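# Set the baking tin upright on the mat

## Task

Place the baking tin so that its open side points upward and the whole tin sits on the mat, with no other object on the mat and nothing tipped over anywhere. The manual reference image shows the target arrangement.

## Robot and tools

Robot: two arms over a table. left_arm carries a left hand and sits on the +y side; right_arm carries a right hand. Calibrated bases in the scene frame: left_arm (+0.043, +0.344, +0.049) m, quat_wxyz (+0.999, 0, 0, -0.033); right_arm (+0.042, -0.253, +0.022) m, quat_wxyz (+1.000, 0, 0, -0.026). A camera stand is fixed behind the arms.

Scene frame: origin at table-top height, halfway between the nominal arm bases; +z up, +x out across the table, +y toward left_arm. Image left/right does not match arm names. Reported positions are in metres, orientations as quat_wxyz, both in this frame, and may be off by a few centimetres.

Hand point axes (right hand): +z runs along straightened fingers toward the tips, +x crosses the palm away from the thumb, +y points out of the palm face (palm surface at y = -0.062). Straight fingertips end about 0.12 m beyond the hand point; bending fingers first swings tips toward +y. A rigid mast near the wrist on the palm side (x +0.05 to +0.10, z -0.16 to -0.11, up to y = +0.06) can collide with things. The left hand mirrors this: its +x points toward the thumb, so the mast's x flips sign. Fingertips have rubber caps.

execute_actions(actions, cameras): actions is a list of actions run one after another, each lasting 0.5 s. An action is a table of at most 15 rows, one row per 1/30 s step; if fewer rows are given, the last row is held. Every row is one flat list of 48 numbers, each in [-1, 1], covering both arms even if one is idle: first left_arm dx, dy, dz, rx, ry, rz, then 16 left hand motor goals, left_gripper/current_limit, speed; then the same 24 for right_arm.
- Arm numbers are offsets, not poses: displacement from that arm's Hand target as it stood when the action began, expressed along the Hand target's own axes. 1.0 equals 0.6 m for dx/dy/dz or 180 degrees for rx/ry/rz (one combined rotation vector). All rows of an action measure from that same start, so rows do not accumulate; successive actions and calls do, so a repeated offset moves further. All zeros re-requests the current target.
- Hand motor order: index_mcp, index_abd, index_pip, index_dip, middle_mcp, middle_abd, middle_pip, middle_dip, ring_mcp, ring_abd, ring_pip, ring_dip, thumb_cmc, thumb_axl, thumb_mcp, thumb_ipl. These are absolute goal angles scaled linearly between each hinge's stops, not offsets. Moving toward -1 curls fingers toward the palm; straight values: _mcp +0.75, _abd +0.00, _pip +0.58, _dip +0.70, thumb_cmc +0.71 (toward -1 brings the thumb in front of the palm), thumb_axl +0.68, thumb_mcp +0.23, thumb_ipl +0.17. Zero is a real goal, so to keep a hand unchanged resend its hand_goal, hand_current_limit and hand_speed.
- current_limit maps -1..+1 to 0..550 mA (minimum 11 mA); too low may not lift a finger. speed sets motor rate (speed + 1) / 2 of 8.5 rad/s. Initial values +0.4 and -0.6; settings persist until changed.
- cameras: list of names, ["all"], or []; omitted/null gives all images only when actions is empty. Unknown names invalidate the call. Cameras: cam_head_left, cam_head_right, cam_high (504x504 each), cam_left_wrist, cam_right_wrist (672x504, fisheye).

zoom_image(camera, region): enlarges [x0, y0, x1, y1] pixels (origin top-left, at most 504 on a side) of that camera's most recent image; only cameras in the newest image set qualify.
show_instructions(): displays the reference image(s); moves nothing.
finished_scene(scene): integer, the current scene number shown at the end of each result. Irreversible; call only when the tin rests in its required orientation on a clear mat with the hands off it.

Results: per arm end_effector_position, end_effector_quat_wxyz, Hand target (last commanded pose after clipping; the base for the next offsets), joint positions, velocities ("within noise" when still), joint torques (include gravity, carry per-unit offsets and noise; numbers 3 and 4 wrap at ±28 N m). Hand lines: hand_goal, hand_measured (same scale), hand_current_ma (positive pushes toward -1), hand_state per motor (moving, goal, blocked, overload), hand_current_limit, hand_speed. Step readings list positions during motion.

Motion behaviour: orientation commands are limited each step to 40 degrees from the measured orientation. The hand often stops short of its target or sags, more with a load; waiting will not fix it, so command the remaining distance, aiming higher when lifting. Very small moves may not start. To stop pressing on something, set the target back beyond the current hand position. Near the first joint's axis a small wrist move can swing the whole arm.

Grip: a finger presses only while its goal lies past the object's surface; gear friction may keep the grip after lowering the limit. A motor drawing 495 mA or more for 5 s cumulative shuts down for 10 s and lets go. Motor heat builds from holding loads, reaching out, or straining at unreachable targets; MOTOR HOT appears at 85 °C, and at 100 °C the arm drops (OVER-TEMPERATURE FAULT) for 30-60 s or more.

Avoid: dropping the tin or releasing it while moving, slamming or hard pushes, striking fixed or heavy objects, anything leaving the table, and any contact or squeeze between the two arms or hands, which can fail the task outright. Loose objects may occasionally be nudged by outside forces. Smooth, economical motion is preferred.

Each tool is called after "Call:" as name(argument=value, ...) on one line, values as JSON.

Reference images:

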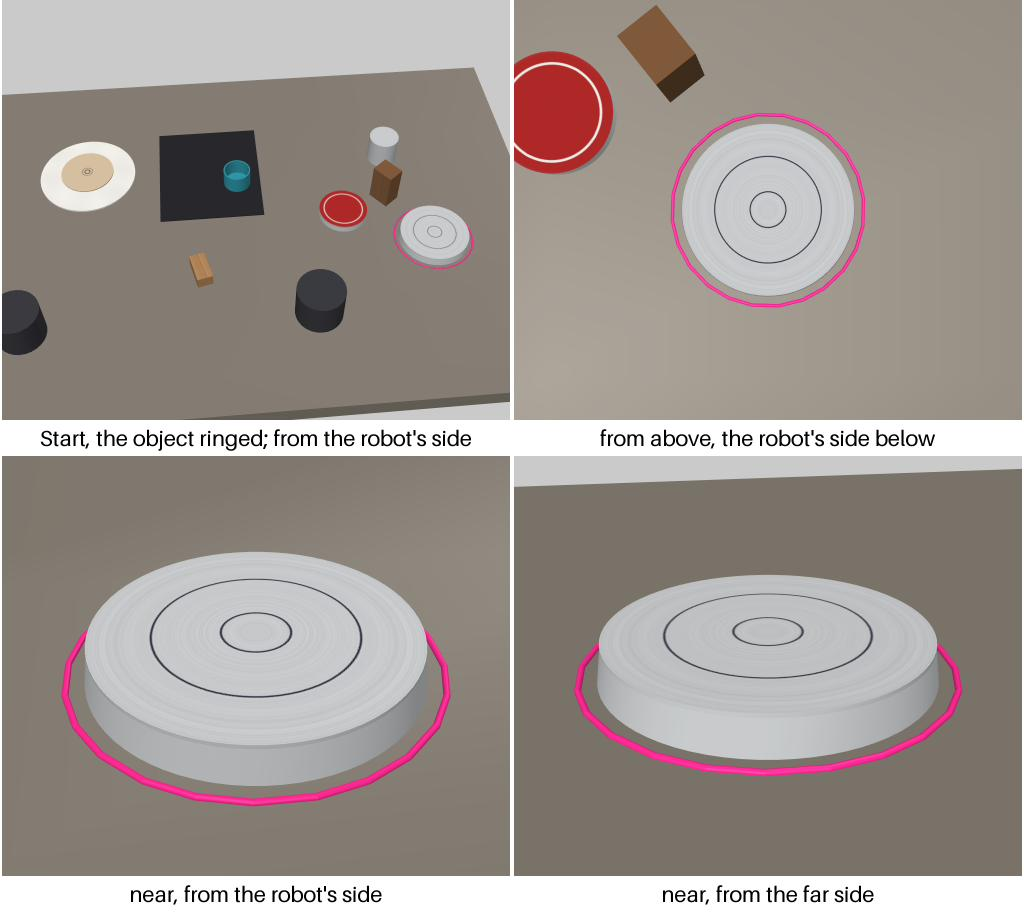

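## Session

Call:
execute_actions(actions=[])

Scene clock: 0.00 s.
left_arm: end_effector_position=(+0.3066, +0.1282, +0.2136) hand_goal=(+0.754, +0.000, +0.576, +0.696, +0.754, +0.000, +0.576, +0.696, +0.754, +0.000, +0.576, +0.696, +0.714, +0.678, +0.226, +0.168) hand_measured=(+0.754, +0.000, +0.576, +0.696, +0.754, +0.000, +0.576, +0.696, +0.754, +0.000, +0.576, +0.696, +0.714, +0.678, +0.226, +0.168) hand_current_ma=(+0, +0, +0, +0, +0, +0, +0, +0, +0, +0, +0, +0, +0, +0, +0, +0) hand_state=(goal, goal, goal, goal, goal, goal, goal, goal, goal, goal, goal, goal, goal, goal, goal, goal) hand_current_limit=0.40 hand_speed=-0.60 end_effector_quat_wxyz=(+0.561, +0.236, +0.791, -0.067) | right_arm: end_effector_position=(+0.5220, -0.1406, +0.3377) hand_goal=(+0.754, +0.000, +0.576, +0.696, +0.754, +0.000, +0.576, +0.696, +0.754, +0.000, +0.576, +0.696, +0.714, +0.678, +0.226, +0.168) hand_measured=(+0.754, +0.000, +0.576, +0.696, +0.754, +0.000, +0.576, +0.696, +0.754, +0.000, +0.576, +0.696, +0.714, +0.678, +0.226, +0.168) hand_current_ma=(+0, +0, +0, +0, +0, +0, +0, +0, +0, +0, +0, +0, +0, +0, +0, +0) hand_state=(goal, goal, goal, goal, goal, goal, goal, goal, goal, goal, goal, goal, goal, goal, goal, goal) hand_current_limit=0.40 hand_speed=-0.60 end_effector_quat_wxyz=(+0.166, +0.930, +0.258, +0.201)
Joint positions: left_arm=[-1.162 0.968 0.386 0.066 -0.749 -1.768] | right_arm=[0.593 1.445 1.426 -1.23 0.425 1.501]
Joint velocities: within noise
Joint torques (N m): no reading
Heat: left arm: hottest wrist pitch 35 °C; right arm: hottest shoulder 33 °C.
Hand target: left_arm +0.3094, +0.1204, +0.2249; +0.568, +0.229, +0.787, -0.077 | right_arm +0.5261, -0.1382, +0.3532; +0.161, +0.929, +0.253, +0.218

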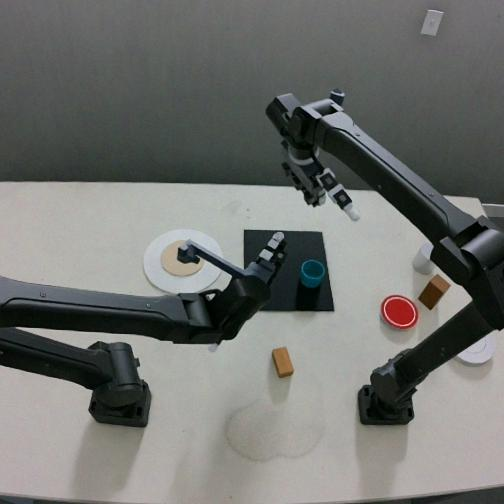

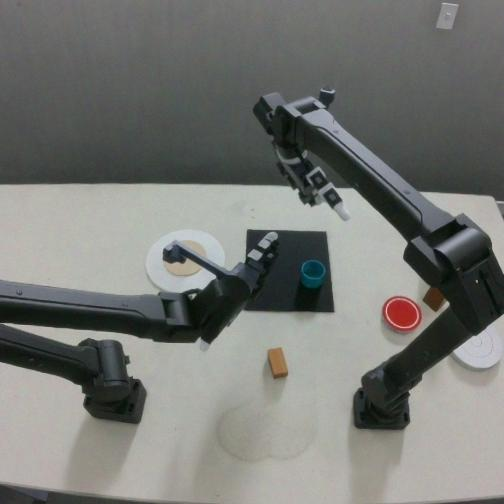

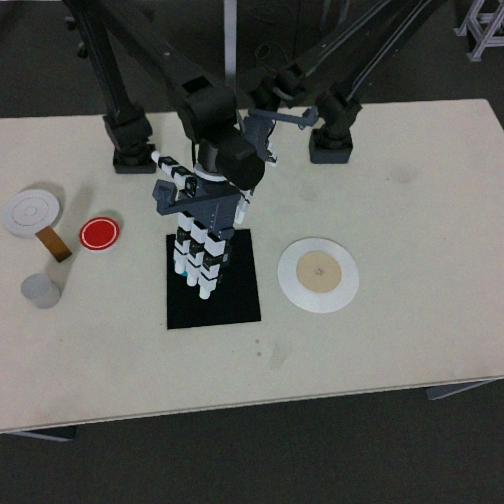

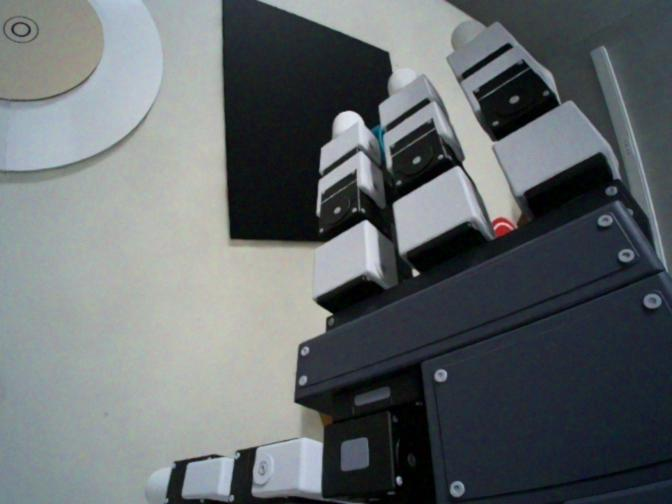

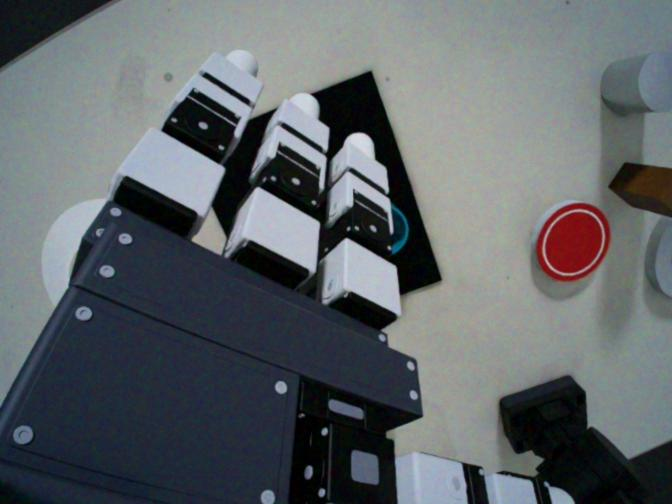

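Call:
execute_actions(actions=[[[0,0,0,0,0,0,0.754,0,0.576,0.696,0.754,0,0.576,0.696,0.754,0,0.576,0.696,0.714,0.678,0.226,0.168,0.4,-0.6,-0.1,-0.07,0.025,0.05,-0.07,0.08,0.754,0,0.576,0.696,0.754,0,0.576,0.696,0.754,0,0.576,0.696,0.714,0.678,0.226,0.168,0.4,-0.6]],[[0,0,0,0,0,0,0.754,0,0.576,0.696,0.754,0,0.576,0.696,0.754,0,0.576,0.696,0.714,0.678,0.226,0.168,0.4,-0.6,-0.105,-0.06,0.025,0.055,-0.07,0.085,0.754,0,0.576,0.696,0.754,0,0.576,0.696,0.754,0,0.576,0.696,0.714,0.678,0.226,0.168,0.4,-0.6]]], cameras=["all"])

Scene clock: 8.13 s.
left_arm: end_effector_position=(+0.3066, +0.1282, +0.2136) hand_goal=(+0.754, +0.000, +0.576, +0.696, +0.754, +0.000, +0.576, +0.696, +0.754, +0.000, +0.576, +0.696, +0.714, +0.678, +0.226, +0.168) hand_measured=(+0.754, +0.002, +0.576, +0.696, +0.754, +0.002, +0.576, +0.696, +0.752, +0.002, +0.576, +0.696, +0.714, +0.678, +0.226, +0.168) hand_current_ma=(-5, +5, +4, +0, -5, +5, +4, +0, -7, +11, +1, +0, +1, -4, -1, -2) hand_state=(goal, goal, goal, goal, goal, goal, goal, goal, goal, goal, goal, goal, goal, goal, goal, goal) hand_current_limit=0.40 hand_speed=-0.60 end_effector_quat_wxyz=(+0.561, +0.236, +0.791, -0.067) | right_arm: end_effector_position=(+0.4031, -0.1233, +0.2675) hand_goal=(+0.754, +0.000, +0.576, +0.696, +0.754, +0.000, +0.576, +0.696, +0.754, +0.000, +0.576, +0.696, +0.714, +0.678, +0.226, +0.168) hand_measured=(+0.754, +0.000, +0.576, +0.696, +0.754, +0.000, +0.576, +0.696, +0.754, +0.000, +0.576, +0.696, +0.714, +0.678, +0.224, +0.168) hand_current_ma=(-4, +0, +3, +0, -3, +0, +3, +0, -1, +0, +3, +0, +2, -4, -14, -2) hand_state=(goal, goal, goal, goal, goal, goal, goal, goal, goal, goal, goal, goal, goal, goal, goal, goal) hand_current_limit=0.40 hand_speed=-0.60 end_effector_quat_wxyz=(+0.001, +1.000, +0.013, +0.005)
Joint positions: left_arm=[-1.162 0.968 0.386 0.066 -0.749 -1.768] | right_arm=[0.569 1.48 1.426 -1.509 0.006 2.062]
Joint torques (N m): left_arm=[0.97 -5.48 12.16 2.22 -0.53 0.07] | right_arm=[0.09 -13.68 10.1 -0.5 -0.12 0.13]
Heat: left arm: hottest wrist pitch 35 °C; right arm: hottest shoulder 33 °C.
Hand target: left_arm +0.3094, +0.1204, +0.2249; +0.568, +0.229, +0.787, -0.077 | right_arm +0.4059, -0.1246, +0.2696; +0.000, +1.000, +0.000, +0.004
Off the commanded pose: left_arm 0.014 m, 2 deg | right_arm 0.004 m, 2 deg.
Step readings (end_effector_position of left_arm | right_arm):
0: (+0.3066, +0.1282, +0.2136) | (+0.5220, -0.1406, +0.3377)
1: (+0.3066, +0.1282, +0.2136) | (+0.5215, -0.1403, +0.3370)
2: (+0.3066, +0.1282, +0.2136) | (+0.5179, -0.1391, +0.3330)
4: (+0.3066, +0.1282, +0.2136) | (+0.5034, -0.1385, +0.3221)
8: (+0.3066, +0.1282, +0.2136) | (+0.4791, -0.1392, +0.3065)
15: (+0.3066, +0.1282, +0.2136) | (+0.4655, -0.1389, +0.2950)
16: (+0.3066, +0.1282, +0.2136) | (+0.4636, -0.1380, +0.2934)
17: (+0.3066, +0.1282, +0.2136) | (+0.4578, -0.1349, +0.2889)
19: (+0.3066, +0.1282, +0.2136) | (+0.4398, -0.1288, +0.2795)
23: (+0.3066, +0.1282, +0.2136) | (+0.4143, -0.1216, +0.2707)
30: (+0.3066, +0.1282, +0.2136) | (+0.4049, -0.1225, +0.2677)
camera_calibration:
cam_right_wrist: T_world_to_cam=[[-0.777734, -0.627698, -0.0335393, 0.283869], [-0.45963, 0.531475, 0.71153, 0.0156982], [-0.428801, 0.568797, -0.701854, 0.554043], [0, 0, 0, 1]] pos_world=[0.465564, -0.145297, 0.387209]

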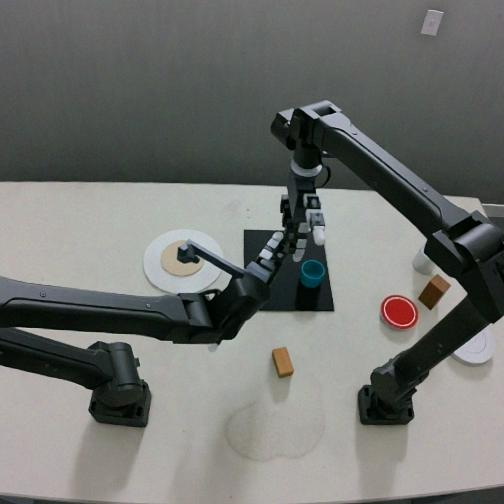

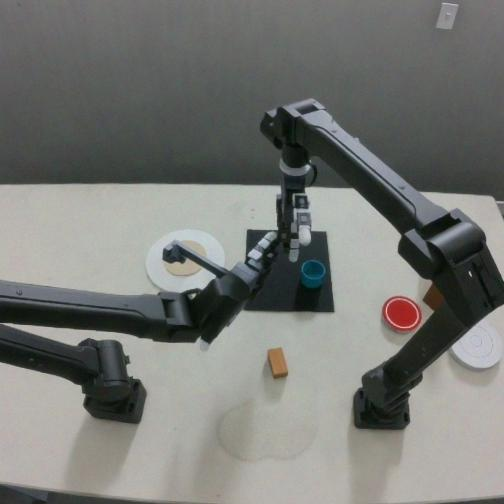

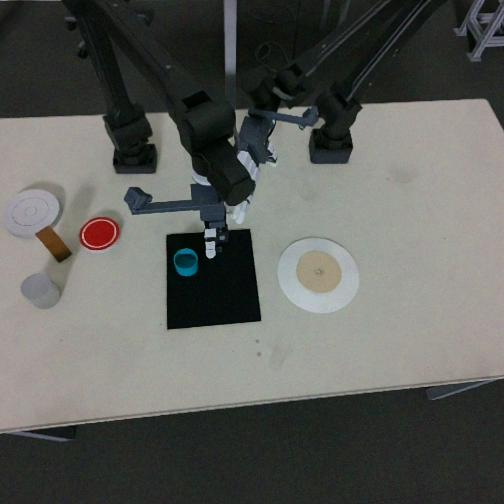

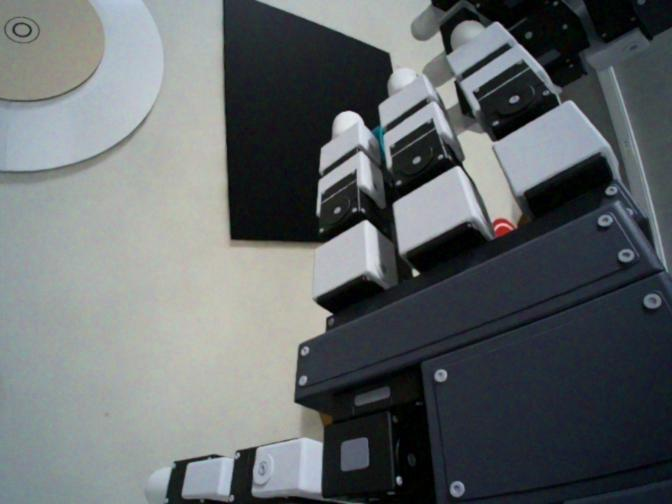

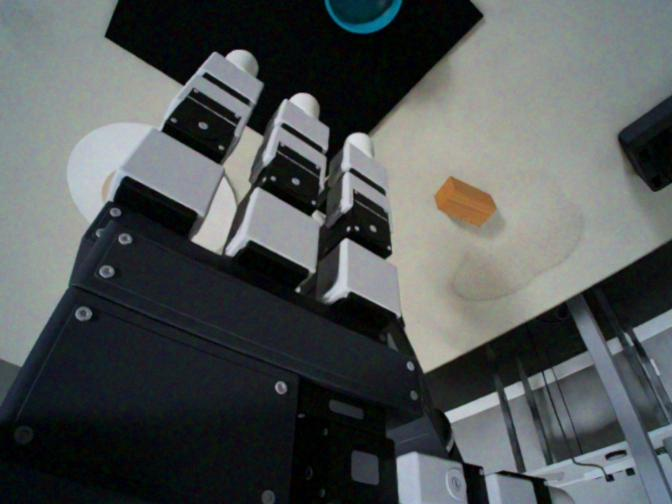

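Call:
execute_actions(actions=[[[0,0,0,0,0,0,0.754,0,0.576,0.696,0.754,0,0.576,0.696,0.754,0,0.576,0.696,0.714,0.678,0.226,0.168,0.4,-0.6,0.058,0,0.1,0,0,0,0.754,0,0.576,0.696,0.754,0,0.576,0.696,0.754,0,0.576,0.696,0.714,0.678,0.226,0.168,0.4,-0.6]],[[0,0,0,0,0,0,0.754,0,0.576,0.696,0.754,0,0.576,0.696,0.754,0,0.576,0.696,0.714,0.678,0.226,0.168,0.4,-0.6,0,0,0.115,0,0,0,0.754,0,0.576,0.696,0.754,0,0.576,0.696,0.754,0,0.576,0.696,0.714,0.678,0.226,0.168,0.4,-0.6]]], cameras=["cam_head_left","cam_high","cam_right_wrist"])

Scene clock: 10.10 s.
left_arm: end_effector_position=(+0.3066, +0.1286, +0.2138) hand_goal=(+0.754, +0.000, +0.576, +0.696, +0.754, +0.000, +0.576, +0.696, +0.754, +0.000, +0.576, +0.696, +0.714, +0.678, +0.226, +0.168) hand_measured=(+0.754, +0.002, +0.576, +0.696, +0.754, +0.002, +0.576, +0.696, +0.752, +0.010, +0.574, +0.694, +0.714, +0.678, +0.226, +0.168) hand_current_ma=(-3, +6, +4, +0, -3, +6, +4, +0, -8, +46, -11, -13, +1, -4, -1, -2) hand_state=(goal, goal, goal, goal, goal, goal, goal, goal, goal, goal, goal, goal, goal, goal, goal, goal) hand_current_limit=0.40 hand_speed=-0.60 end_effector_quat_wxyz=(+0.562, +0.235, +0.790, -0.066) | right_arm: end_effector_position=(+0.4354, -0.1236, +0.1385) hand_goal=(+0.754, +0.000, +0.576, +0.696, +0.754, +0.000, +0.576, +0.696, +0.754, +0.000, +0.576, +0.696, +0.714, +0.678, +0.226, +0.168) hand_measured=(+0.752, +0.000, +0.576, +0.696, +0.754, +0.000, +0.576, +0.696, +0.754, +0.000, +0.576, +0.696, +0.714, +0.678, +0.224, +0.168) hand_current_ma=(-12, +0, +3, +0, -3, +0, +3, +0, -2, +0, +3, +0, +2, -4, -15, -2) hand_state=(goal, goal, goal, goal, goal, goal, goal, goal, goal, goal, goal, goal, goal, goal, goal, goal) hand_current_limit=0.40 hand_speed=-0.60 end_effector_quat_wxyz=(+0.005, +1.000, -0.004, -0.003)
Joint positions: left_arm=[-1.162 0.968 0.386 0.066 -0.751 -1.768] | right_arm=[0.53 1.642 1.265 -1.205 0.006 2.057]
Joint torques (N m): left_arm=[1.14 -5.25 12.16 2.35 -0.5 0.08] | right_arm=[0.21 -16.79 8.58 0.03 -0.08 -0.24]
Heat: left arm: hottest wrist pitch 35 °C; right arm: hottest shoulder 33 °C.
Hand target: left_arm +0.3094, +0.1203, +0.2249; +0.568, +0.229, +0.787, -0.077 | right_arm +0.4417, -0.1246, +0.1409; +0.000, +1.000, +0.000, +0.004
Off the commanded pose: left_arm 0.014 m, 2 deg | right_arm 0.007 m, 1 deg.
Step readings (end_effector_position of left_arm | right_arm):
0: (+0.3066, +0.1282, +0.2136) | (+0.4031, -0.1233, +0.2675)
1: (+0.3066, +0.1282, +0.2136) | (+0.4032, -0.1232, +0.2674)
2: (+0.3066, +0.1282, +0.2136) | (+0.4048, -0.1233, +0.2658)
4: (+0.3066, +0.1288, +0.2139) | (+0.4116, -0.1220, +0.2591)
8: (+0.3066, +0.1288, +0.2139) | (+0.4260, -0.1231, +0.2326)
15: (+0.3066, +0.1286, +0.2138) | (+0.4347, -0.1240, +0.2036)
16: (+0.3066, +0.1286, +0.2138) | (+0.4349, -0.1238, +0.2030)
17: (+0.3066, +0.1286, +0.2138) | (+0.4361, -0.1232, +0.1995)
19: (+0.3066, +0.1286, +0.2138) | (+0.4384, -0.1220, +0.1885)
23: (+0.3066, +0.1286, +0.2138) | (+0.4338, -0.1244, +0.1583)
30: (+0.3066, +0.1286, +0.2138) | (+0.4346, -0.1240, +0.1387)
camera_calibration:
cam_right_wrist: T_world_to_cam=[[-0.799011, -0.601124, -0.0152142, 0.314619], [-0.429254, 0.552478, 0.714499, 0.111446], [-0.421097, 0.577423, -0.699471, 0.47488], [0, 0, 0, 1]] pos_world=[0.499193, -0.146654, 0.257323]
Images, in order (width x height): cam_head_left 504x504, cam_high 504x504, cam_right_wrist 672x504.

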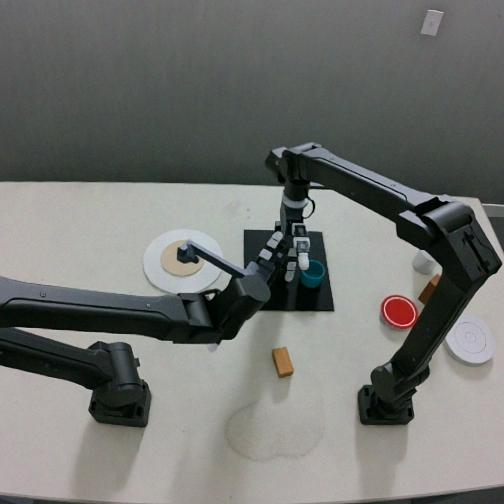

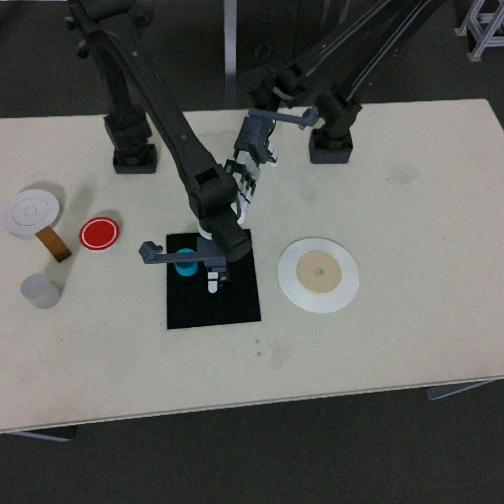

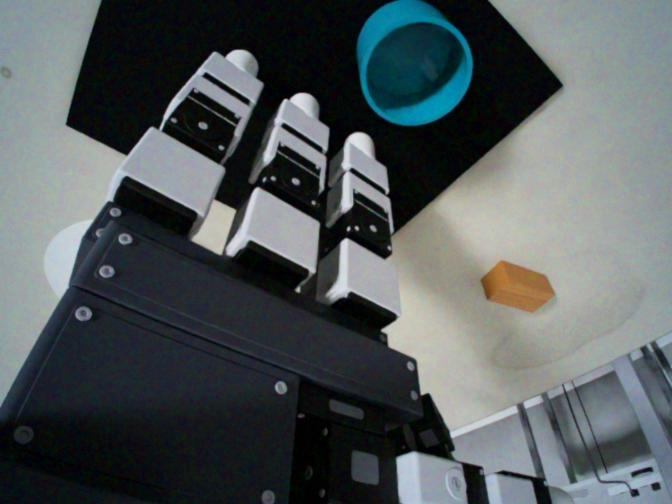

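Call:
execute_actions(actions=[[[0,0,0,0,0,0,0.754,0,0.576,0.696,0.754,0,0.576,0.696,0.754,0,0.576,0.696,0.714,0.678,0.226,0.168,0.4,-0.6,0,0.04,0.005,0,0,0,0.754,0,0.576,0.696,0.754,0,0.576,0.696,0.754,0,0.576,0.696,0.714,0.678,0.226,0.168,0.4,-0.6]],[[0,0,0,0,0,0,0.754,0,0.576,0.696,0.754,0,0.576,0.696,0.754,0,0.576,0.696,0.714,0.678,0.226,0.168,0.4,-0.6,0,0.03,0,0,0,0,0.754,0,0.576,0.696,0.754,0,0.576,0.696,0.754,0,0.576,0.696,0.714,0.678,0.226,0.168,0.4,-0.6],[0,0,0,0,0,0,0.754,0,0.576,0.696,0.754,0,0.576,0.696,0.754,0,0.576,0.696,0.714,0.678,0.226,0.168,0.4,-0.6,0,0.06,0,0,0,0,0.754,0,0.576,0.696,0.754,0,0.576,0.696,0.754,0,0.576,0.696,0.714,0.678,0.226,0.168,0.4,-0.6]],[[0,0,0,0,0,0,0.754,0,0.576,0.696,0.754,0,0.576,0.696,0.754,0,0.576,0.696,0.714,0.678,0.226,0.168,0.4,-0.6,0,0.06,0,0,0,0,0.754,0,0.576,0.696,0.754,0,0.576,0.696,0.754,0,0.576,0.696,0.714,0.678,0.226,0.168,0.4,-0.6]],[[0,0,0,0,0,0,0.754,0,0.576,0.696,0.754,0,0.576,0.696,0.754,0,0.576,0.696,0.714,0.678,0.226,0.168,0.4,-0.6,0,0.06,0,0,0,0,0.754,0,0.576,0.696,0.754,0,0.576,0.696,0.754,0,0.576,0.696,0.714,0.678,0.226,0.168,0.4,-0.6]],[[0,0,0,0,0,0,0.754,0,0.576,0.696,0.754,0,0.576,0.696,0.754,0,0.576,0.696,0.714,0.678,0.226,0.168,0.4,-0.6,0,0.05,0,0,0,0,0.754,0,0.576,0.696,0.754,0,0.576,0.696,0.754,0,0.576,0.696,0.714,0.678,0.226,0.168,0.4,-0.6]]], cameras=["cam_head_left","cam_high","cam_right_wrist"])

Scene clock: 13.80 s.
left_arm: end_effector_position=(+0.3066, +0.1286, +0.2138) hand_goal=(+0.754, +0.000, +0.576, +0.696, +0.754, +0.000, +0.576, +0.696, +0.754, +0.000, +0.576, +0.696, +0.714, +0.678, +0.226, +0.168) hand_measured=(+0.754, +0.002, +0.576, +0.696, +0.754, +0.002, +0.576, +0.696, +0.752, +0.010, +0.574, +0.694, +0.714, +0.678, +0.226, +0.168) hand_current_ma=(-3, +6, +4, +0, -3, +6, +4, +0, -8, +46, -11, -13, +1, -4, -1, -2) hand_state=(goal, goal, goal, goal, goal, goal, goal, goal, goal, goal, goal, goal, goal, goal, goal, goal) hand_current_limit=0.40 hand_speed=-0.60 end_effector_quat_wxyz=(+0.562, +0.235, +0.790, -0.066) | right_arm: end_effector_position=(+0.4385, -0.2844, +0.1298) hand_goal=(+0.754, +0.000, +0.576, +0.696, +0.754, +0.000, +0.576, +0.696, +0.754, +0.000, +0.576, +0.696, +0.714, +0.678, +0.226, +0.168) hand_measured=(+0.754, +0.000, +0.578, +0.696, +0.754, +0.000, +0.576, +0.696, +0.754, +0.002, +0.578, +0.698, +0.714, +0.678, +0.224, +0.168) hand_current_ma=(+4, +1, +11, +1, -3, +0, +3, +0, +2, +5, +11, +11, +0, -4, -16, -2) hand_state=(goal, goal, goal, goal, goal, goal, goal, goal, goal, goal, goal, goal, goal, goal, goal, goal) hand_current_limit=0.40 hand_speed=-0.60 end_effector_quat_wxyz=(+0.002, +1.000, -0.006, -0.010)
Joint positions: left_arm=[-1.162 0.968 0.386 0.066 -0.751 -1.768] | right_arm=[0.181 1.546 1.125 -1.17 0.002 1.71]
Joint torques (N m): left_arm=[-0.03 -6.12 12.26 1.98 -0.45 0.05] | right_arm=[0.38 -16.38 7.86 -0.08 -0.01 -0.25]
Heat: left arm: hottest elbow 35 °C; right arm: hottest shoulder 33 °C.
Hand target: left_arm +0.3094, +0.1203, +0.2249; +0.568, +0.229, +0.787, -0.077 | right_arm +0.4416, -0.2866, +0.1378; +0.000, +1.000, +0.000, +0.004
Off the commanded pose: left_arm 0.014 m, 2 deg | right_arm 0.009 m, 2 deg.
Step readings (end_effector_position of left_arm | right_arm):
0: (+0.3066, +0.1286, +0.2138) | (+0.4354, -0.1236, +0.1385)
1: (+0.3066, +0.1286, +0.2138) | (+0.4356, -0.1236, +0.1384)
2: (+0.3066, +0.1286, +0.2138) | (+0.4360, -0.1244, +0.1380)
4: (+0.3066, +0.1286, +0.2138) | (+0.4364, -0.1274, +0.1358)
8: (+0.3066, +0.1286, +0.2138) | (+0.4362, -0.1386, +0.1307)
15: (+0.3066, +0.1286, +0.2138) | (+0.4381, -0.1443, +0.1317)
16: (+0.3066, +0.1286, +0.2138) | (+0.4383, -0.1443, +0.1317)
17: (+0.3066, +0.1286, +0.2138) | (+0.4384, -0.1455, +0.1313)
19: (+0.3066, +0.1286, +0.2138) | (+0.4376, -0.1499, +0.1305)
23: (+0.3066, +0.1286, +0.2138) | (+0.4364, -0.1665, +0.1317)
30: (+0.3066, +0.1286, +0.2138) | (+0.4384, -0.1816, +0.1313)
31: (+0.3066, +0.1286, +0.2138) | (+0.4385, -0.1817, +0.1313)
32: (+0.3066, +0.1286, +0.2138) | (+0.4386, -0.1835, +0.1312)
34: (+0.3066, +0.1286, +0.2138) | (+0.4377, -0.1875, +0.1305)
38: (+0.3066, +0.1286, +0.2138) | (+0.4368, -0.2049, +0.1316)
45: (+0.3066, +0.1286, +0.2138) | (+0.4384, -0.2179, +0.1314)
46: (+0.3066, +0.1286, +0.2138) | (+0.4386, -0.2179, +0.1314)
47: (+0.3066, +0.1286, +0.2138) | (+0.4387, -0.2196, +0.1310)
49: (+0.3066, +0.1286, +0.2138) | (+0.4379, -0.2240, +0.1306)
53: (+0.3066, +0.1286, +0.2138) | (+0.4372, -0.2414, +0.1316)
60: (+0.3066, +0.1286, +0.2138) | (+0.4377, -0.2550, +0.1310)
61: (+0.3066, +0.1286, +0.2138) | (+0.4379, -0.2550, +0.1310)
62: (+0.3066, +0.1286, +0.2138) | (+0.4381, -0.2563, +0.1307)
64: (+0.3066, +0.1286, +0.2138) | (+0.4378, -0.2599, +0.1300)
68: (+0.3066, +0.1286, +0.2138) | (+0.4375, -0.2737, +0.1299)
75: (+0.3066, +0.1286, +0.2138) | (+0.4379, -0.2842, +0.1298)
camera_calibration:
cam_right_wrist: T_world_to_cam=[[-0.800986, -0.598637, -0.00750841, 0.220793], [-0.417799, 0.549952, 0.723185, 0.200947], [-0.428796, 0.582398, -0.690614, 0.566627], [0, 0, 0, 1]] pos_world=[0.503774, -0.308339, 0.247656]
Images, in order (width x height): cam_head_left 504x504, cam_high 504x504, cam_right_wrist 672x504.

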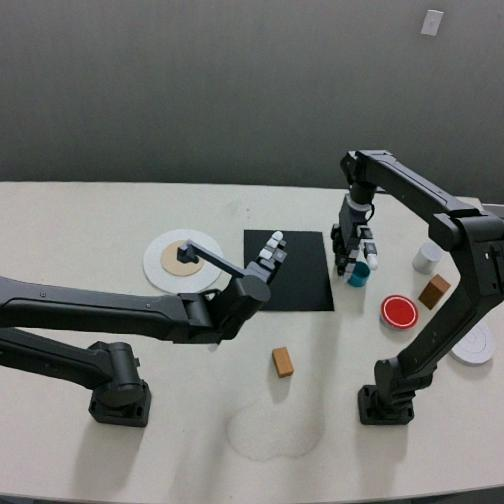

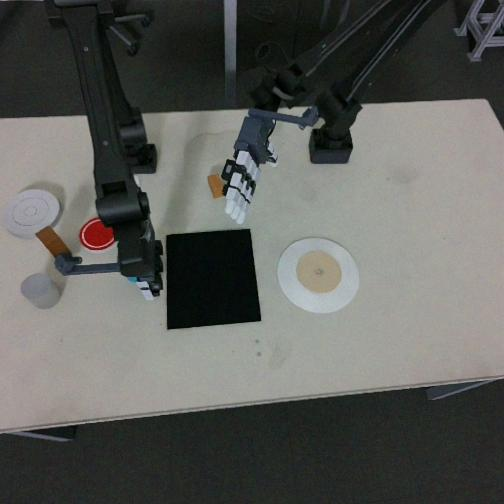

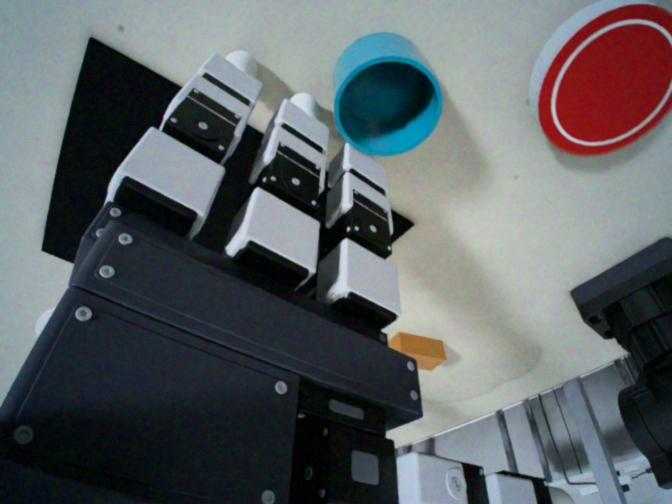

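Call:
execute_actions(actions=[[[0,0,0,0,0,0,0.754,0,0.576,0.696,0.754,0,0.576,0.696,0.754,0,0.576,0.696,0.714,0.678,0.226,0.168,0.4,-0.6,0,0,-0.2,0,0,0,0.754,0,0.576,0.696,0.754,0,0.576,0.696,0.754,0,0.576,0.696,0.714,0.678,0.226,0.168,0.4,-0.6]],[[0,0,0,0,0,0,0.754,0,0.576,0.696,0.754,0,0.576,0.696,0.754,0,0.576,0.696,0.714,0.678,0.226,0.168,0.4,-0.6,0,0,-0.15,-0.148,-0.046,-0.089,1,0,0.285,0.116,1,0,0.285,0.116,1,0,0.576,0.696,-0.571,0.678,0.28,0.168,0.4,-0.4]],[[0,0,0,0,0,0,0.754,0,0.576,0.696,0.754,0,0.576,0.696,0.754,0,0.576,0.696,0.714,0.678,0.226,0.168,0.4,-0.6,0,0,0,-0.148,-0.046,-0.089,1,0,0.285,0.116,1,0,0.285,0.116,1,0,0.576,0.696,-0.571,0.678,0.28,0.168,0.4,-0.4]],[[0,0,0,0,0,0,0.754,0,0.576,0.696,0.754,0,0.576,0.696,0.754,0,0.576,0.696,0.714,0.678,0.226,0.168,0.4,-0.6,-0.25,0.14,0,0,0,0,1,0,0.285,0.116,1,0,0.285,0.116,1,0,0.576,0.696,-0.571,0.678,0.28,0.168,0.4,-0.4]],[[0,0,0,0,0,0,0.754,0,0.576,0.696,0.754,0,0.576,0.696,0.754,0,0.576,0.696,0.714,0.678,0.226,0.168,0.4,-0.6,-0.26,0.14,-0.01,0,0,0,1,0,0.285,0.116,1,0,0.285,0.116,1,0,0.576,0.696,-0.571,0.678,0.28,0.168,0.4,-0.4]],[[0,0,0,0,0,0,0.754,0,0.576,0.696,0.754,0,0.576,0.696,0.754,0,0.576,0.696,0.714,0.678,0.226,0.168,0.4,-0.6,0,0,0,0,0,0,1,0,0.285,0.116,1,0,0.285,0.116,1,0,0.576,0.696,-0.571,0.678,0.28,0.168,0.4,-0.4]]], cameras=["all"])

Scene clock: 21.13 s.
left_arm: end_effector_position=(+0.3066, +0.1286, +0.2138) hand_goal=(+0.754, +0.000, +0.576, +0.696, +0.754, +0.000, +0.576, +0.696, +0.754, +0.000, +0.576, +0.696, +0.714, +0.678, +0.226, +0.168) hand_measured=(+0.754, +0.002, +0.576, +0.696, +0.754, +0.002, +0.576, +0.696, +0.752, +0.010, +0.574, +0.694, +0.714, +0.678, +0.226, +0.168) hand_current_ma=(-3, +6, +4, +0, -3, +6, +4, +0, -8, +46, -11, -13, +1, -4, -1, -2) hand_state=(goal, goal, goal, goal, goal, goal, goal, goal, goal, goal, goal, goal, goal, goal, goal, goal) hand_current_limit=0.40 hand_speed=-0.60 end_effector_quat_wxyz=(+0.562, +0.235, +0.790, -0.066) | right_arm: end_effector_position=(+0.2925, -0.4600, +0.5804) hand_goal=(+1.000, +0.000, +0.286, +0.116, +1.000, +0.000, +0.286, +0.116, +1.000, +0.000, +0.576, +0.696, -0.570, +0.678, +0.280, +0.168) hand_measured=(+1.000, -0.002, +0.290, +0.120, +1.000, -0.002, +0.290, +0.120, +1.000, -0.002, +0.578, +0.698, -0.572, +0.678, +0.276, +0.168) hand_current_ma=(+0, -4, +15, +15, +0, -5, +14, +16, +0, -4, +6, +10, -10, -4, -24, -2) hand_state=(goal, goal, goal, goal, goal, goal, goal, goal, goal, goal, goal, goal, goal, goal, goal, goal) hand_current_limit=0.40 hand_speed=-0.40 end_effector_quat_wxyz=(+0.481, +0.817, +0.302, -0.101)
Joint positions: left_arm=[-1.162 0.968 0.386 0.066 -0.751 -1.768] | right_arm=[-0.05 0.88 1.368 -1.672 0.978 0.553]
Joint torques (N m): left_arm=[0.32 -5.13 12.27 2.09 -0.42 0.08] | right_arm=[-0.15 -4.37 13.15 0.35 0.75 -0.21]
Heat: left arm: hottest elbow 35 °C; right arm: hottest shoulder 33 °C.
Hand target: left_arm +0.3094, +0.1203, +0.2249; +0.568, +0.229, +0.787, -0.077 | right_arm +0.2820, -0.4611, +0.6056; +0.442, +0.847, +0.263, -0.134
Off the commanded pose: left_arm 0.014 m, 2 deg | right_arm 0.027 m, 8 deg.
joint sent to its limit (right arm) — joint 4 (wrist pitch), lower limit. The joint targets are off in orientation, not in position.
Step readings (end_effector_position of left_arm | right_arm):
0: (+0.3066, +0.1286, +0.2138) | (+0.4385, -0.2844, +0.1298)
1: (+0.3066, +0.1286, +0.2138) | (+0.4381, -0.2845, +0.1302)
2: (+0.3066, +0.1286, +0.2138) | (+0.4354, -0.2849, +0.1325)
4: (+0.3066, +0.1286, +0.2138) | (+0.4249, -0.2864, +0.1461)
8: (+0.3066, +0.1286, +0.2138) | (+0.4195, -0.2873, +0.1931)
15: (+0.3066, +0.1286, +0.2138) | (+0.4301, -0.2859, +0.2501)
16: (+0.3066, +0.1286, +0.2138) | (+0.4294, -0.2877, +0.2521)
17: (+0.3066, +0.1286, +0.2138) | (+0.4286, -0.2953, +0.2593)
19: (+0.3066, +0.1286, +0.2138) | (+0.4272, -0.3090, +0.2838)
23: (+0.3066, +0.1286, +0.2138) | (+0.4311, -0.2966, +0.3191)
30: (+0.3066, +0.1286, +0.2138) | (+0.4340, -0.2854, +0.3301)
31: (+0.3066, +0.1286, +0.2138) | (+0.4347, -0.2867, +0.3319)
32: (+0.3066, +0.1286, +0.2138) | (+0.4379, -0.2914, +0.3396)
34: (+0.3066, +0.1286, +0.2138) | (+0.4434, -0.2980, +0.3571)
38: (+0.3066, +0.1286, +0.2138) | (+0.4403, -0.2895, +0.3507)
45: (+0.3066, +0.1286, +0.2138) | (+0.4394, -0.2859, +0.3437)
46: (+0.3066, +0.1286, +0.2138) | (+0.4398, -0.2861, +0.3446)
47: (+0.3066, +0.1286, +0.2138) | (+0.4392, -0.2895, +0.3484)
49: (+0.3066, +0.1286, +0.2138) | (+0.4296, -0.3024, +0.3614)
53: (+0.3066, +0.1286, +0.2138) | (+0.3845, -0.3485, +0.4197)
60: (+0.3066, +0.1286, +0.2138) | (+0.3372, -0.3780, +0.4743)
61: (+0.3066, +0.1286, +0.2138) | (+0.3391, -0.3779, +0.4740)
62: (+0.3066, +0.1286, +0.2138) | (+0.3405, -0.3800, +0.4751)
64: (+0.3066, +0.1286, +0.2138) | (+0.3372, -0.3914, +0.4830)
68: (+0.3066, +0.1286, +0.2138) | (+0.2914, -0.4272, +0.5322)
75: (+0.3066, +0.1286, +0.2138) | (+0.2447, -0.4511, +0.6057)
76: (+0.3066, +0.1286, +0.2138) | (+0.2475, -0.4527, +0.6054)
77: (+0.3066, +0.1286, +0.2138) | (+0.2520, -0.4541, +0.6032)
79: (+0.3066, +0.1286, +0.2138) | (+0.2646, -0.4565, +0.5960)
83: (+0.3066, +0.1286, +0.2138) | (+0.2870, -0.4594, +0.5833)
90: (+0.3066, +0.1286, +0.2138) | (+0.2926, -0.4601, +0.5802)
camera_calibration:
cam_left_wrist: T_world_to_cam=[[-0.09288, -0.796724, 0.597163, -0.0259967], [-0.977806, -0.0401353, -0.205631, 0.300744], [0.187799, -0.603009, -0.775314, 0.311453], [0, 0, 0, 1]] pos_world=[0.233165, 0.179167, 0.31884]
cam_right_wrist: T_world_to_cam=[[-0.27143, -0.553197, 0.78759, -0.593371], [-0.759367, 0.625869, 0.177902, 0.362], [-0.591344, -0.549782, -0.58996, 0.385721], [0, 0, 0, 1]] pos_world=[0.341926, -0.342754, 0.630493]

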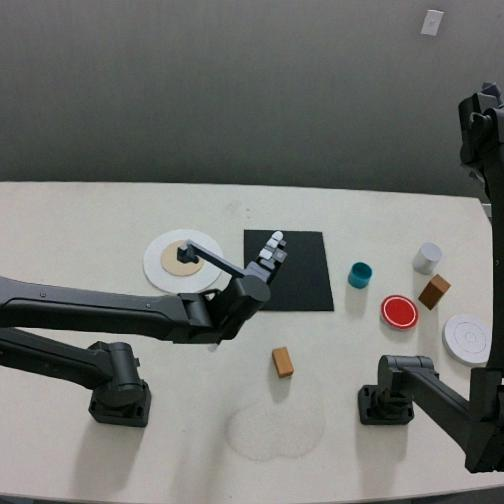

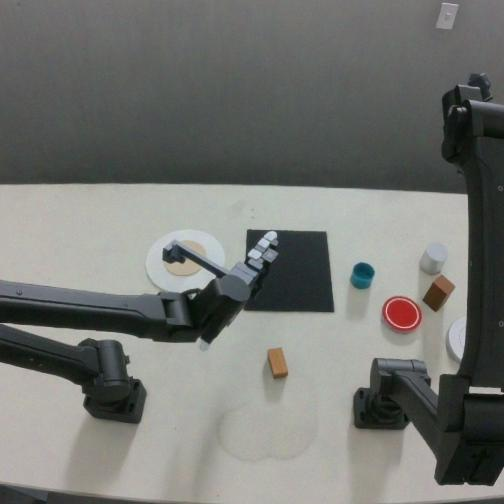

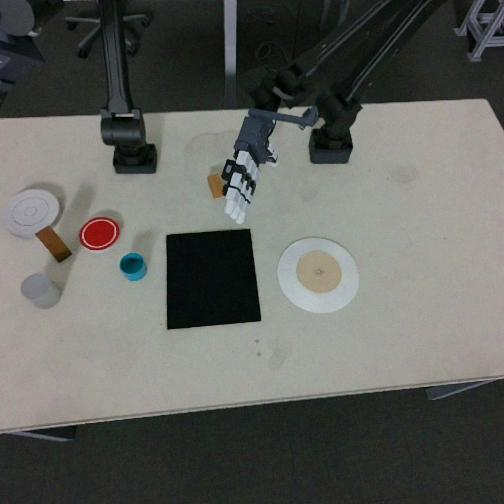

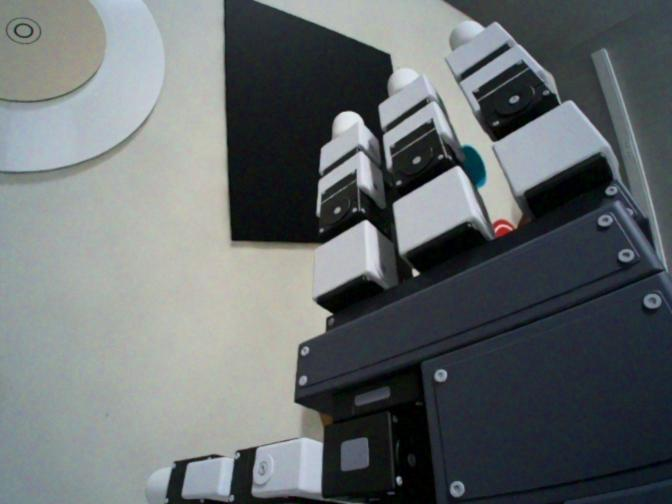

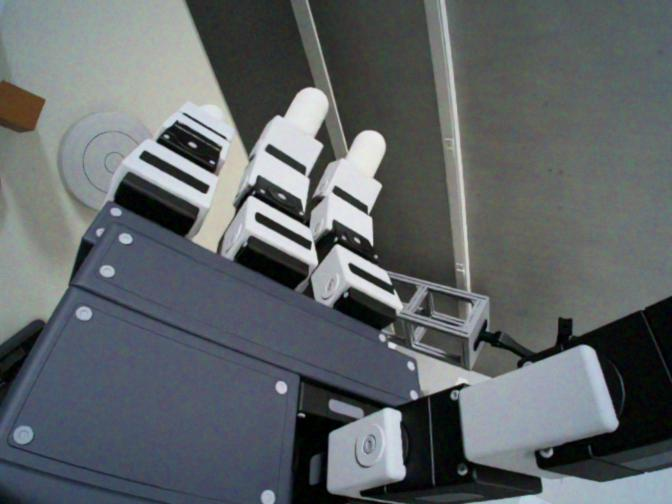

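Call:
execute_actions(actions=[[[0,0,0,0,0,0,0.754,0,0.576,0.696,0.754,0,0.576,0.696,0.754,0,0.576,0.696,0.714,0.678,0.226,0.168,0.4,-0.6,-0.04,0.218,0.131,0,0,0,1,0,0.285,0.116,1,0,0.285,0.116,1,0,0.576,0.696,-0.571,0.678,0.28,0.168,0.4,-0.4]],[[0,0,0,0,0,0,0.754,0,0.576,0.696,0.754,0,0.576,0.696,0.754,0,0.576,0.696,0.714,0.678,0.226,0.168,0.4,-0.6,-0.04,0.218,0.131,0,0,0,1,0,0.285,0.116,1,0,0.285,0.116,1,0,0.576,0.696,-0.571,0.678,0.28,0.168,0.4,-0.4]],[[0,0,0,0,0,0,0.754,0,0.576,0.696,0.754,0,0.576,0.696,0.754,0,0.576,0.696,0.714,0.678,0.226,0.168,0.4,-0.6,-0.04,0.218,0.131,0,0,0,1,0,0.285,0.116,1,0,0.285,0.116,1,0,0.576,0.696,-0.571,0.678,0.28,0.168,0.4,-0.4]],[[0,0,0,0,0,0,0.754,0,0.576,0.696,0.754,0,0.576,0.696,0.754,0,0.576,0.696,0.714,0.678,0.226,0.168,0.4,-0.6,0,0,0,0,0,0,1,0,0.285,0.116,1,0,0.285,0.116,1,0,0.576,0.696,-0.571,0.678,0.28,0.168,0.4,-0.4]]], cameras=["cam_head_left","cam_high","cam_right_wrist","cam_left_wrist"])

Scene clock: 24.37 s.
left_arm: end_effector_position=(+0.3066, +0.1286, +0.2138) hand_goal=(+0.754, +0.000, +0.576, +0.696, +0.754, +0.000, +0.576, +0.696, +0.754, +0.000, +0.576, +0.696, +0.714, +0.678, +0.226, +0.168) hand_measured=(+0.754, +0.002, +0.576, +0.696, +0.754, +0.002, +0.576, +0.696, +0.752, +0.010, +0.574, +0.694, +0.714, +0.678, +0.226, +0.168) hand_current_ma=(-3, +6, +4, +0, -3, +6, +4, +0, -8, +46, -11, -13, +1, -4, -1, -2) hand_state=(goal, goal, goal, goal, goal, goal, goal, goal, goal, goal, goal, goal, goal, goal, goal, goal) hand_current_limit=0.40 hand_speed=-0.60 end_effector_quat_wxyz=(+0.562, +0.235, +0.790, -0.066) | right_arm: end_effector_position=(+0.4533, -0.8696, +0.7387) hand_goal=(+1.000, +0.000, +0.286, +0.116, +1.000, +0.000, +0.286, +0.116, +1.000, +0.000, +0.576, +0.696, -0.570, +0.678, +0.280, +0.168) hand_measured=(+1.000, -0.002, +0.290, +0.120, +1.000, -0.002, +0.290, +0.120, +1.000, -0.002, +0.578, +0.698, -0.574, +0.678, +0.276, +0.168) hand_current_ma=(+0, -5, +15, +15, +0, -5, +14, +16, +0, -5, +6, +10, -19, -4, -22, -2) hand_state=(goal, goal, goal, goal, goal, goal, goal, goal, goal, goal, goal, goal, goal, goal, goal, goal) hand_current_limit=0.40 hand_speed=-0.40 end_effector_quat_wxyz=(+0.549, +0.778, +0.277, -0.126)
Joint positions: left_arm=[-1.162 0.968 0.386 0.066 -0.751 -1.768] | right_arm=[-0.816 2.02 2.887 -1.306 0.541 -0.331]
Joint torques (N m): left_arm=[1.2 -5.71 12.18 2.09 -0.42 0.02] | right_arm=[0.56 -22.59 11.34 2.15 0.14 -0.22]
Heat: left arm: hottest elbow 36 °C; right arm: hottest elbow 34 °C.
Hand target: left_arm +0.3094, +0.1203, +0.2249; +0.568, +0.229, +0.787, -0.077 | right_arm +0.4451, -0.8628, +0.7695; +0.442, +0.847, +0.263, -0.134
Off the commanded pose: left_arm 0.014 m, 2 deg | right_arm 0.033 m, 15 deg.
elbow stopped short (right arm): the move would have taken joint 3 (elbow) straighter than the controller allows.
Step readings (end_effector_position of left_arm | right_arm):
0: (+0.3066, +0.1286, +0.2138) | (+0.2925, -0.4600, +0.5804)
1: (+0.3066, +0.1286, +0.2138) | (+0.2923, -0.4604, +0.5810)
2: (+0.3066, +0.1286, +0.2138) | (+0.2929, -0.4633, +0.5814)
4: (+0.3066, +0.1286, +0.2138) | (+0.2921, -0.4845, +0.5931)
8: (+0.3066, +0.1286, +0.2138) | (+0.2930, -0.5417, +0.6269)
15: (+0.3066, +0.1286, +0.2138) | (+0.3368, -0.5900, +0.6209)
16: (+0.3066, +0.1286, +0.2138) | (+0.3410, -0.5926, +0.6202)
17: (+0.3066, +0.1286, +0.2138) | (+0.3448, -0.5980, +0.6211)
19: (+0.3066, +0.1286, +0.2138) | (+0.3533, -0.6193, +0.6382)
23: (+0.3066, +0.1286, +0.2138) | (+0.3565, -0.6777, +0.6756)
30: (+0.3066, +0.1286, +0.2138) | (+0.3867, -0.7277, +0.6812)
31: (+0.3066, +0.1286, +0.2138) | (+0.3913, -0.7302, +0.6812)
32: (+0.3066, +0.1286, +0.2138) | (+0.3968, -0.7351, +0.6831)
34: (+0.3066, +0.1286, +0.2138) | (+0.4101, -0.7517, +0.7006)
38: (+0.3066, +0.1286, +0.2138) | (+0.4165, -0.7996, +0.7306)
45: (+0.3066, +0.1286, +0.2138) | (+0.4336, -0.8602, +0.7270)
46: (+0.3066, +0.1286, +0.2138) | (+0.4380, -0.8640, +0.7251)
47: (+0.3066, +0.1286, +0.2138) | (+0.4423, -0.8671, +0.7231)
49: (+0.3066, +0.1286, +0.2138) | (+0.4490, -0.8719, +0.7201)
53: (+0.3066, +0.1286, +0.2138) | (+0.4544, -0.8744, +0.7204)
60: (+0.3066, +0.1286, +0.2138) | (+0.4524, -0.8699, +0.7362)
camera_calibration:
cam_left_wrist: T_world_to_cam=[[-0.09288, -0.796724, 0.597163, -0.0259967], [-0.977806, -0.0401353, -0.205631, 0.300744], [0.187799, -0.603009, -0.775314, 0.311453], [0, 0, 0, 1]] pos_world=[0.233165, 0.179167, 0.31884]
cam_right_wrist: T_world_to_cam=[[-0.297339, -0.404417, 0.864891, -0.816941], [-0.744009, 0.665855, 0.0555678, 0.830412], [-0.598364, -0.626964, -0.498875, 0.217723], [0, 0, 0, 1]] pos_world=[0.505203, -0.746815, 0.769037]
Images, in order (width x height): cam_head_left 504x504, cam_high 504x504, cam_left_wrist 672x504, cam_right_wrist 672x504.

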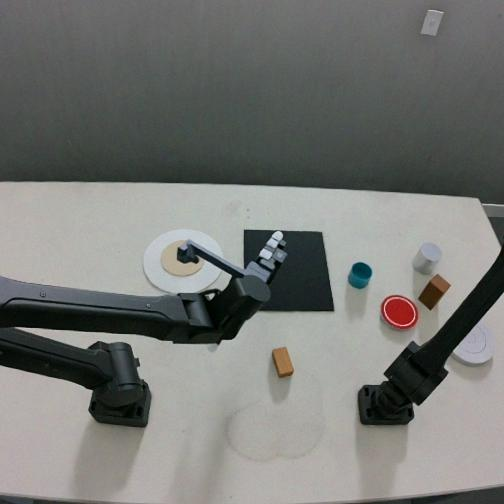

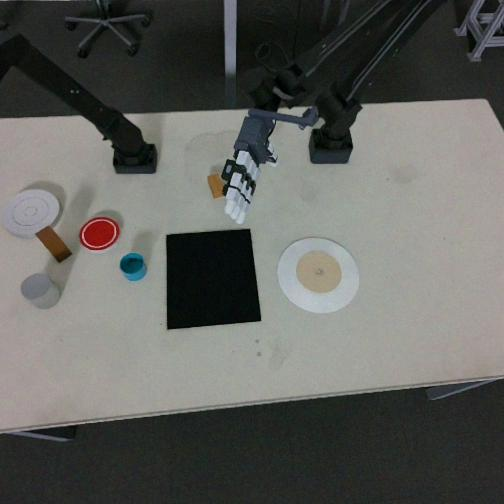

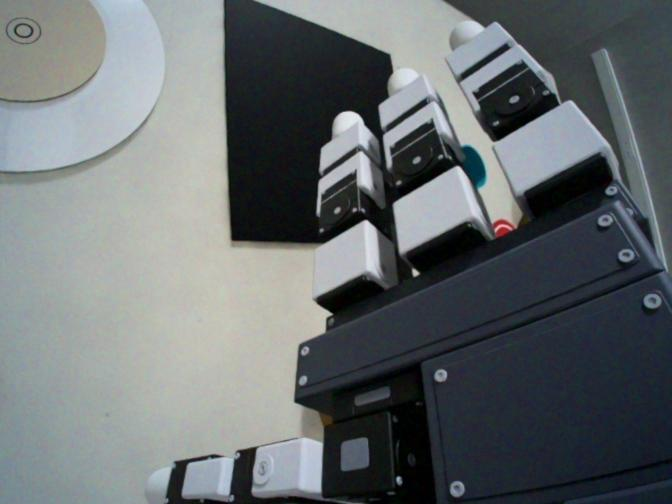

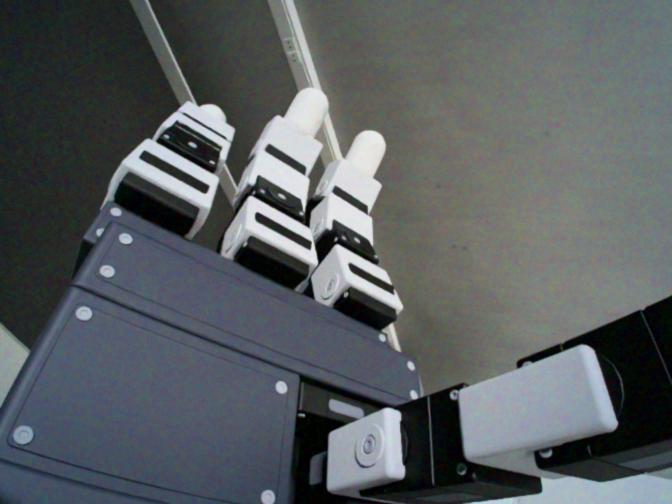

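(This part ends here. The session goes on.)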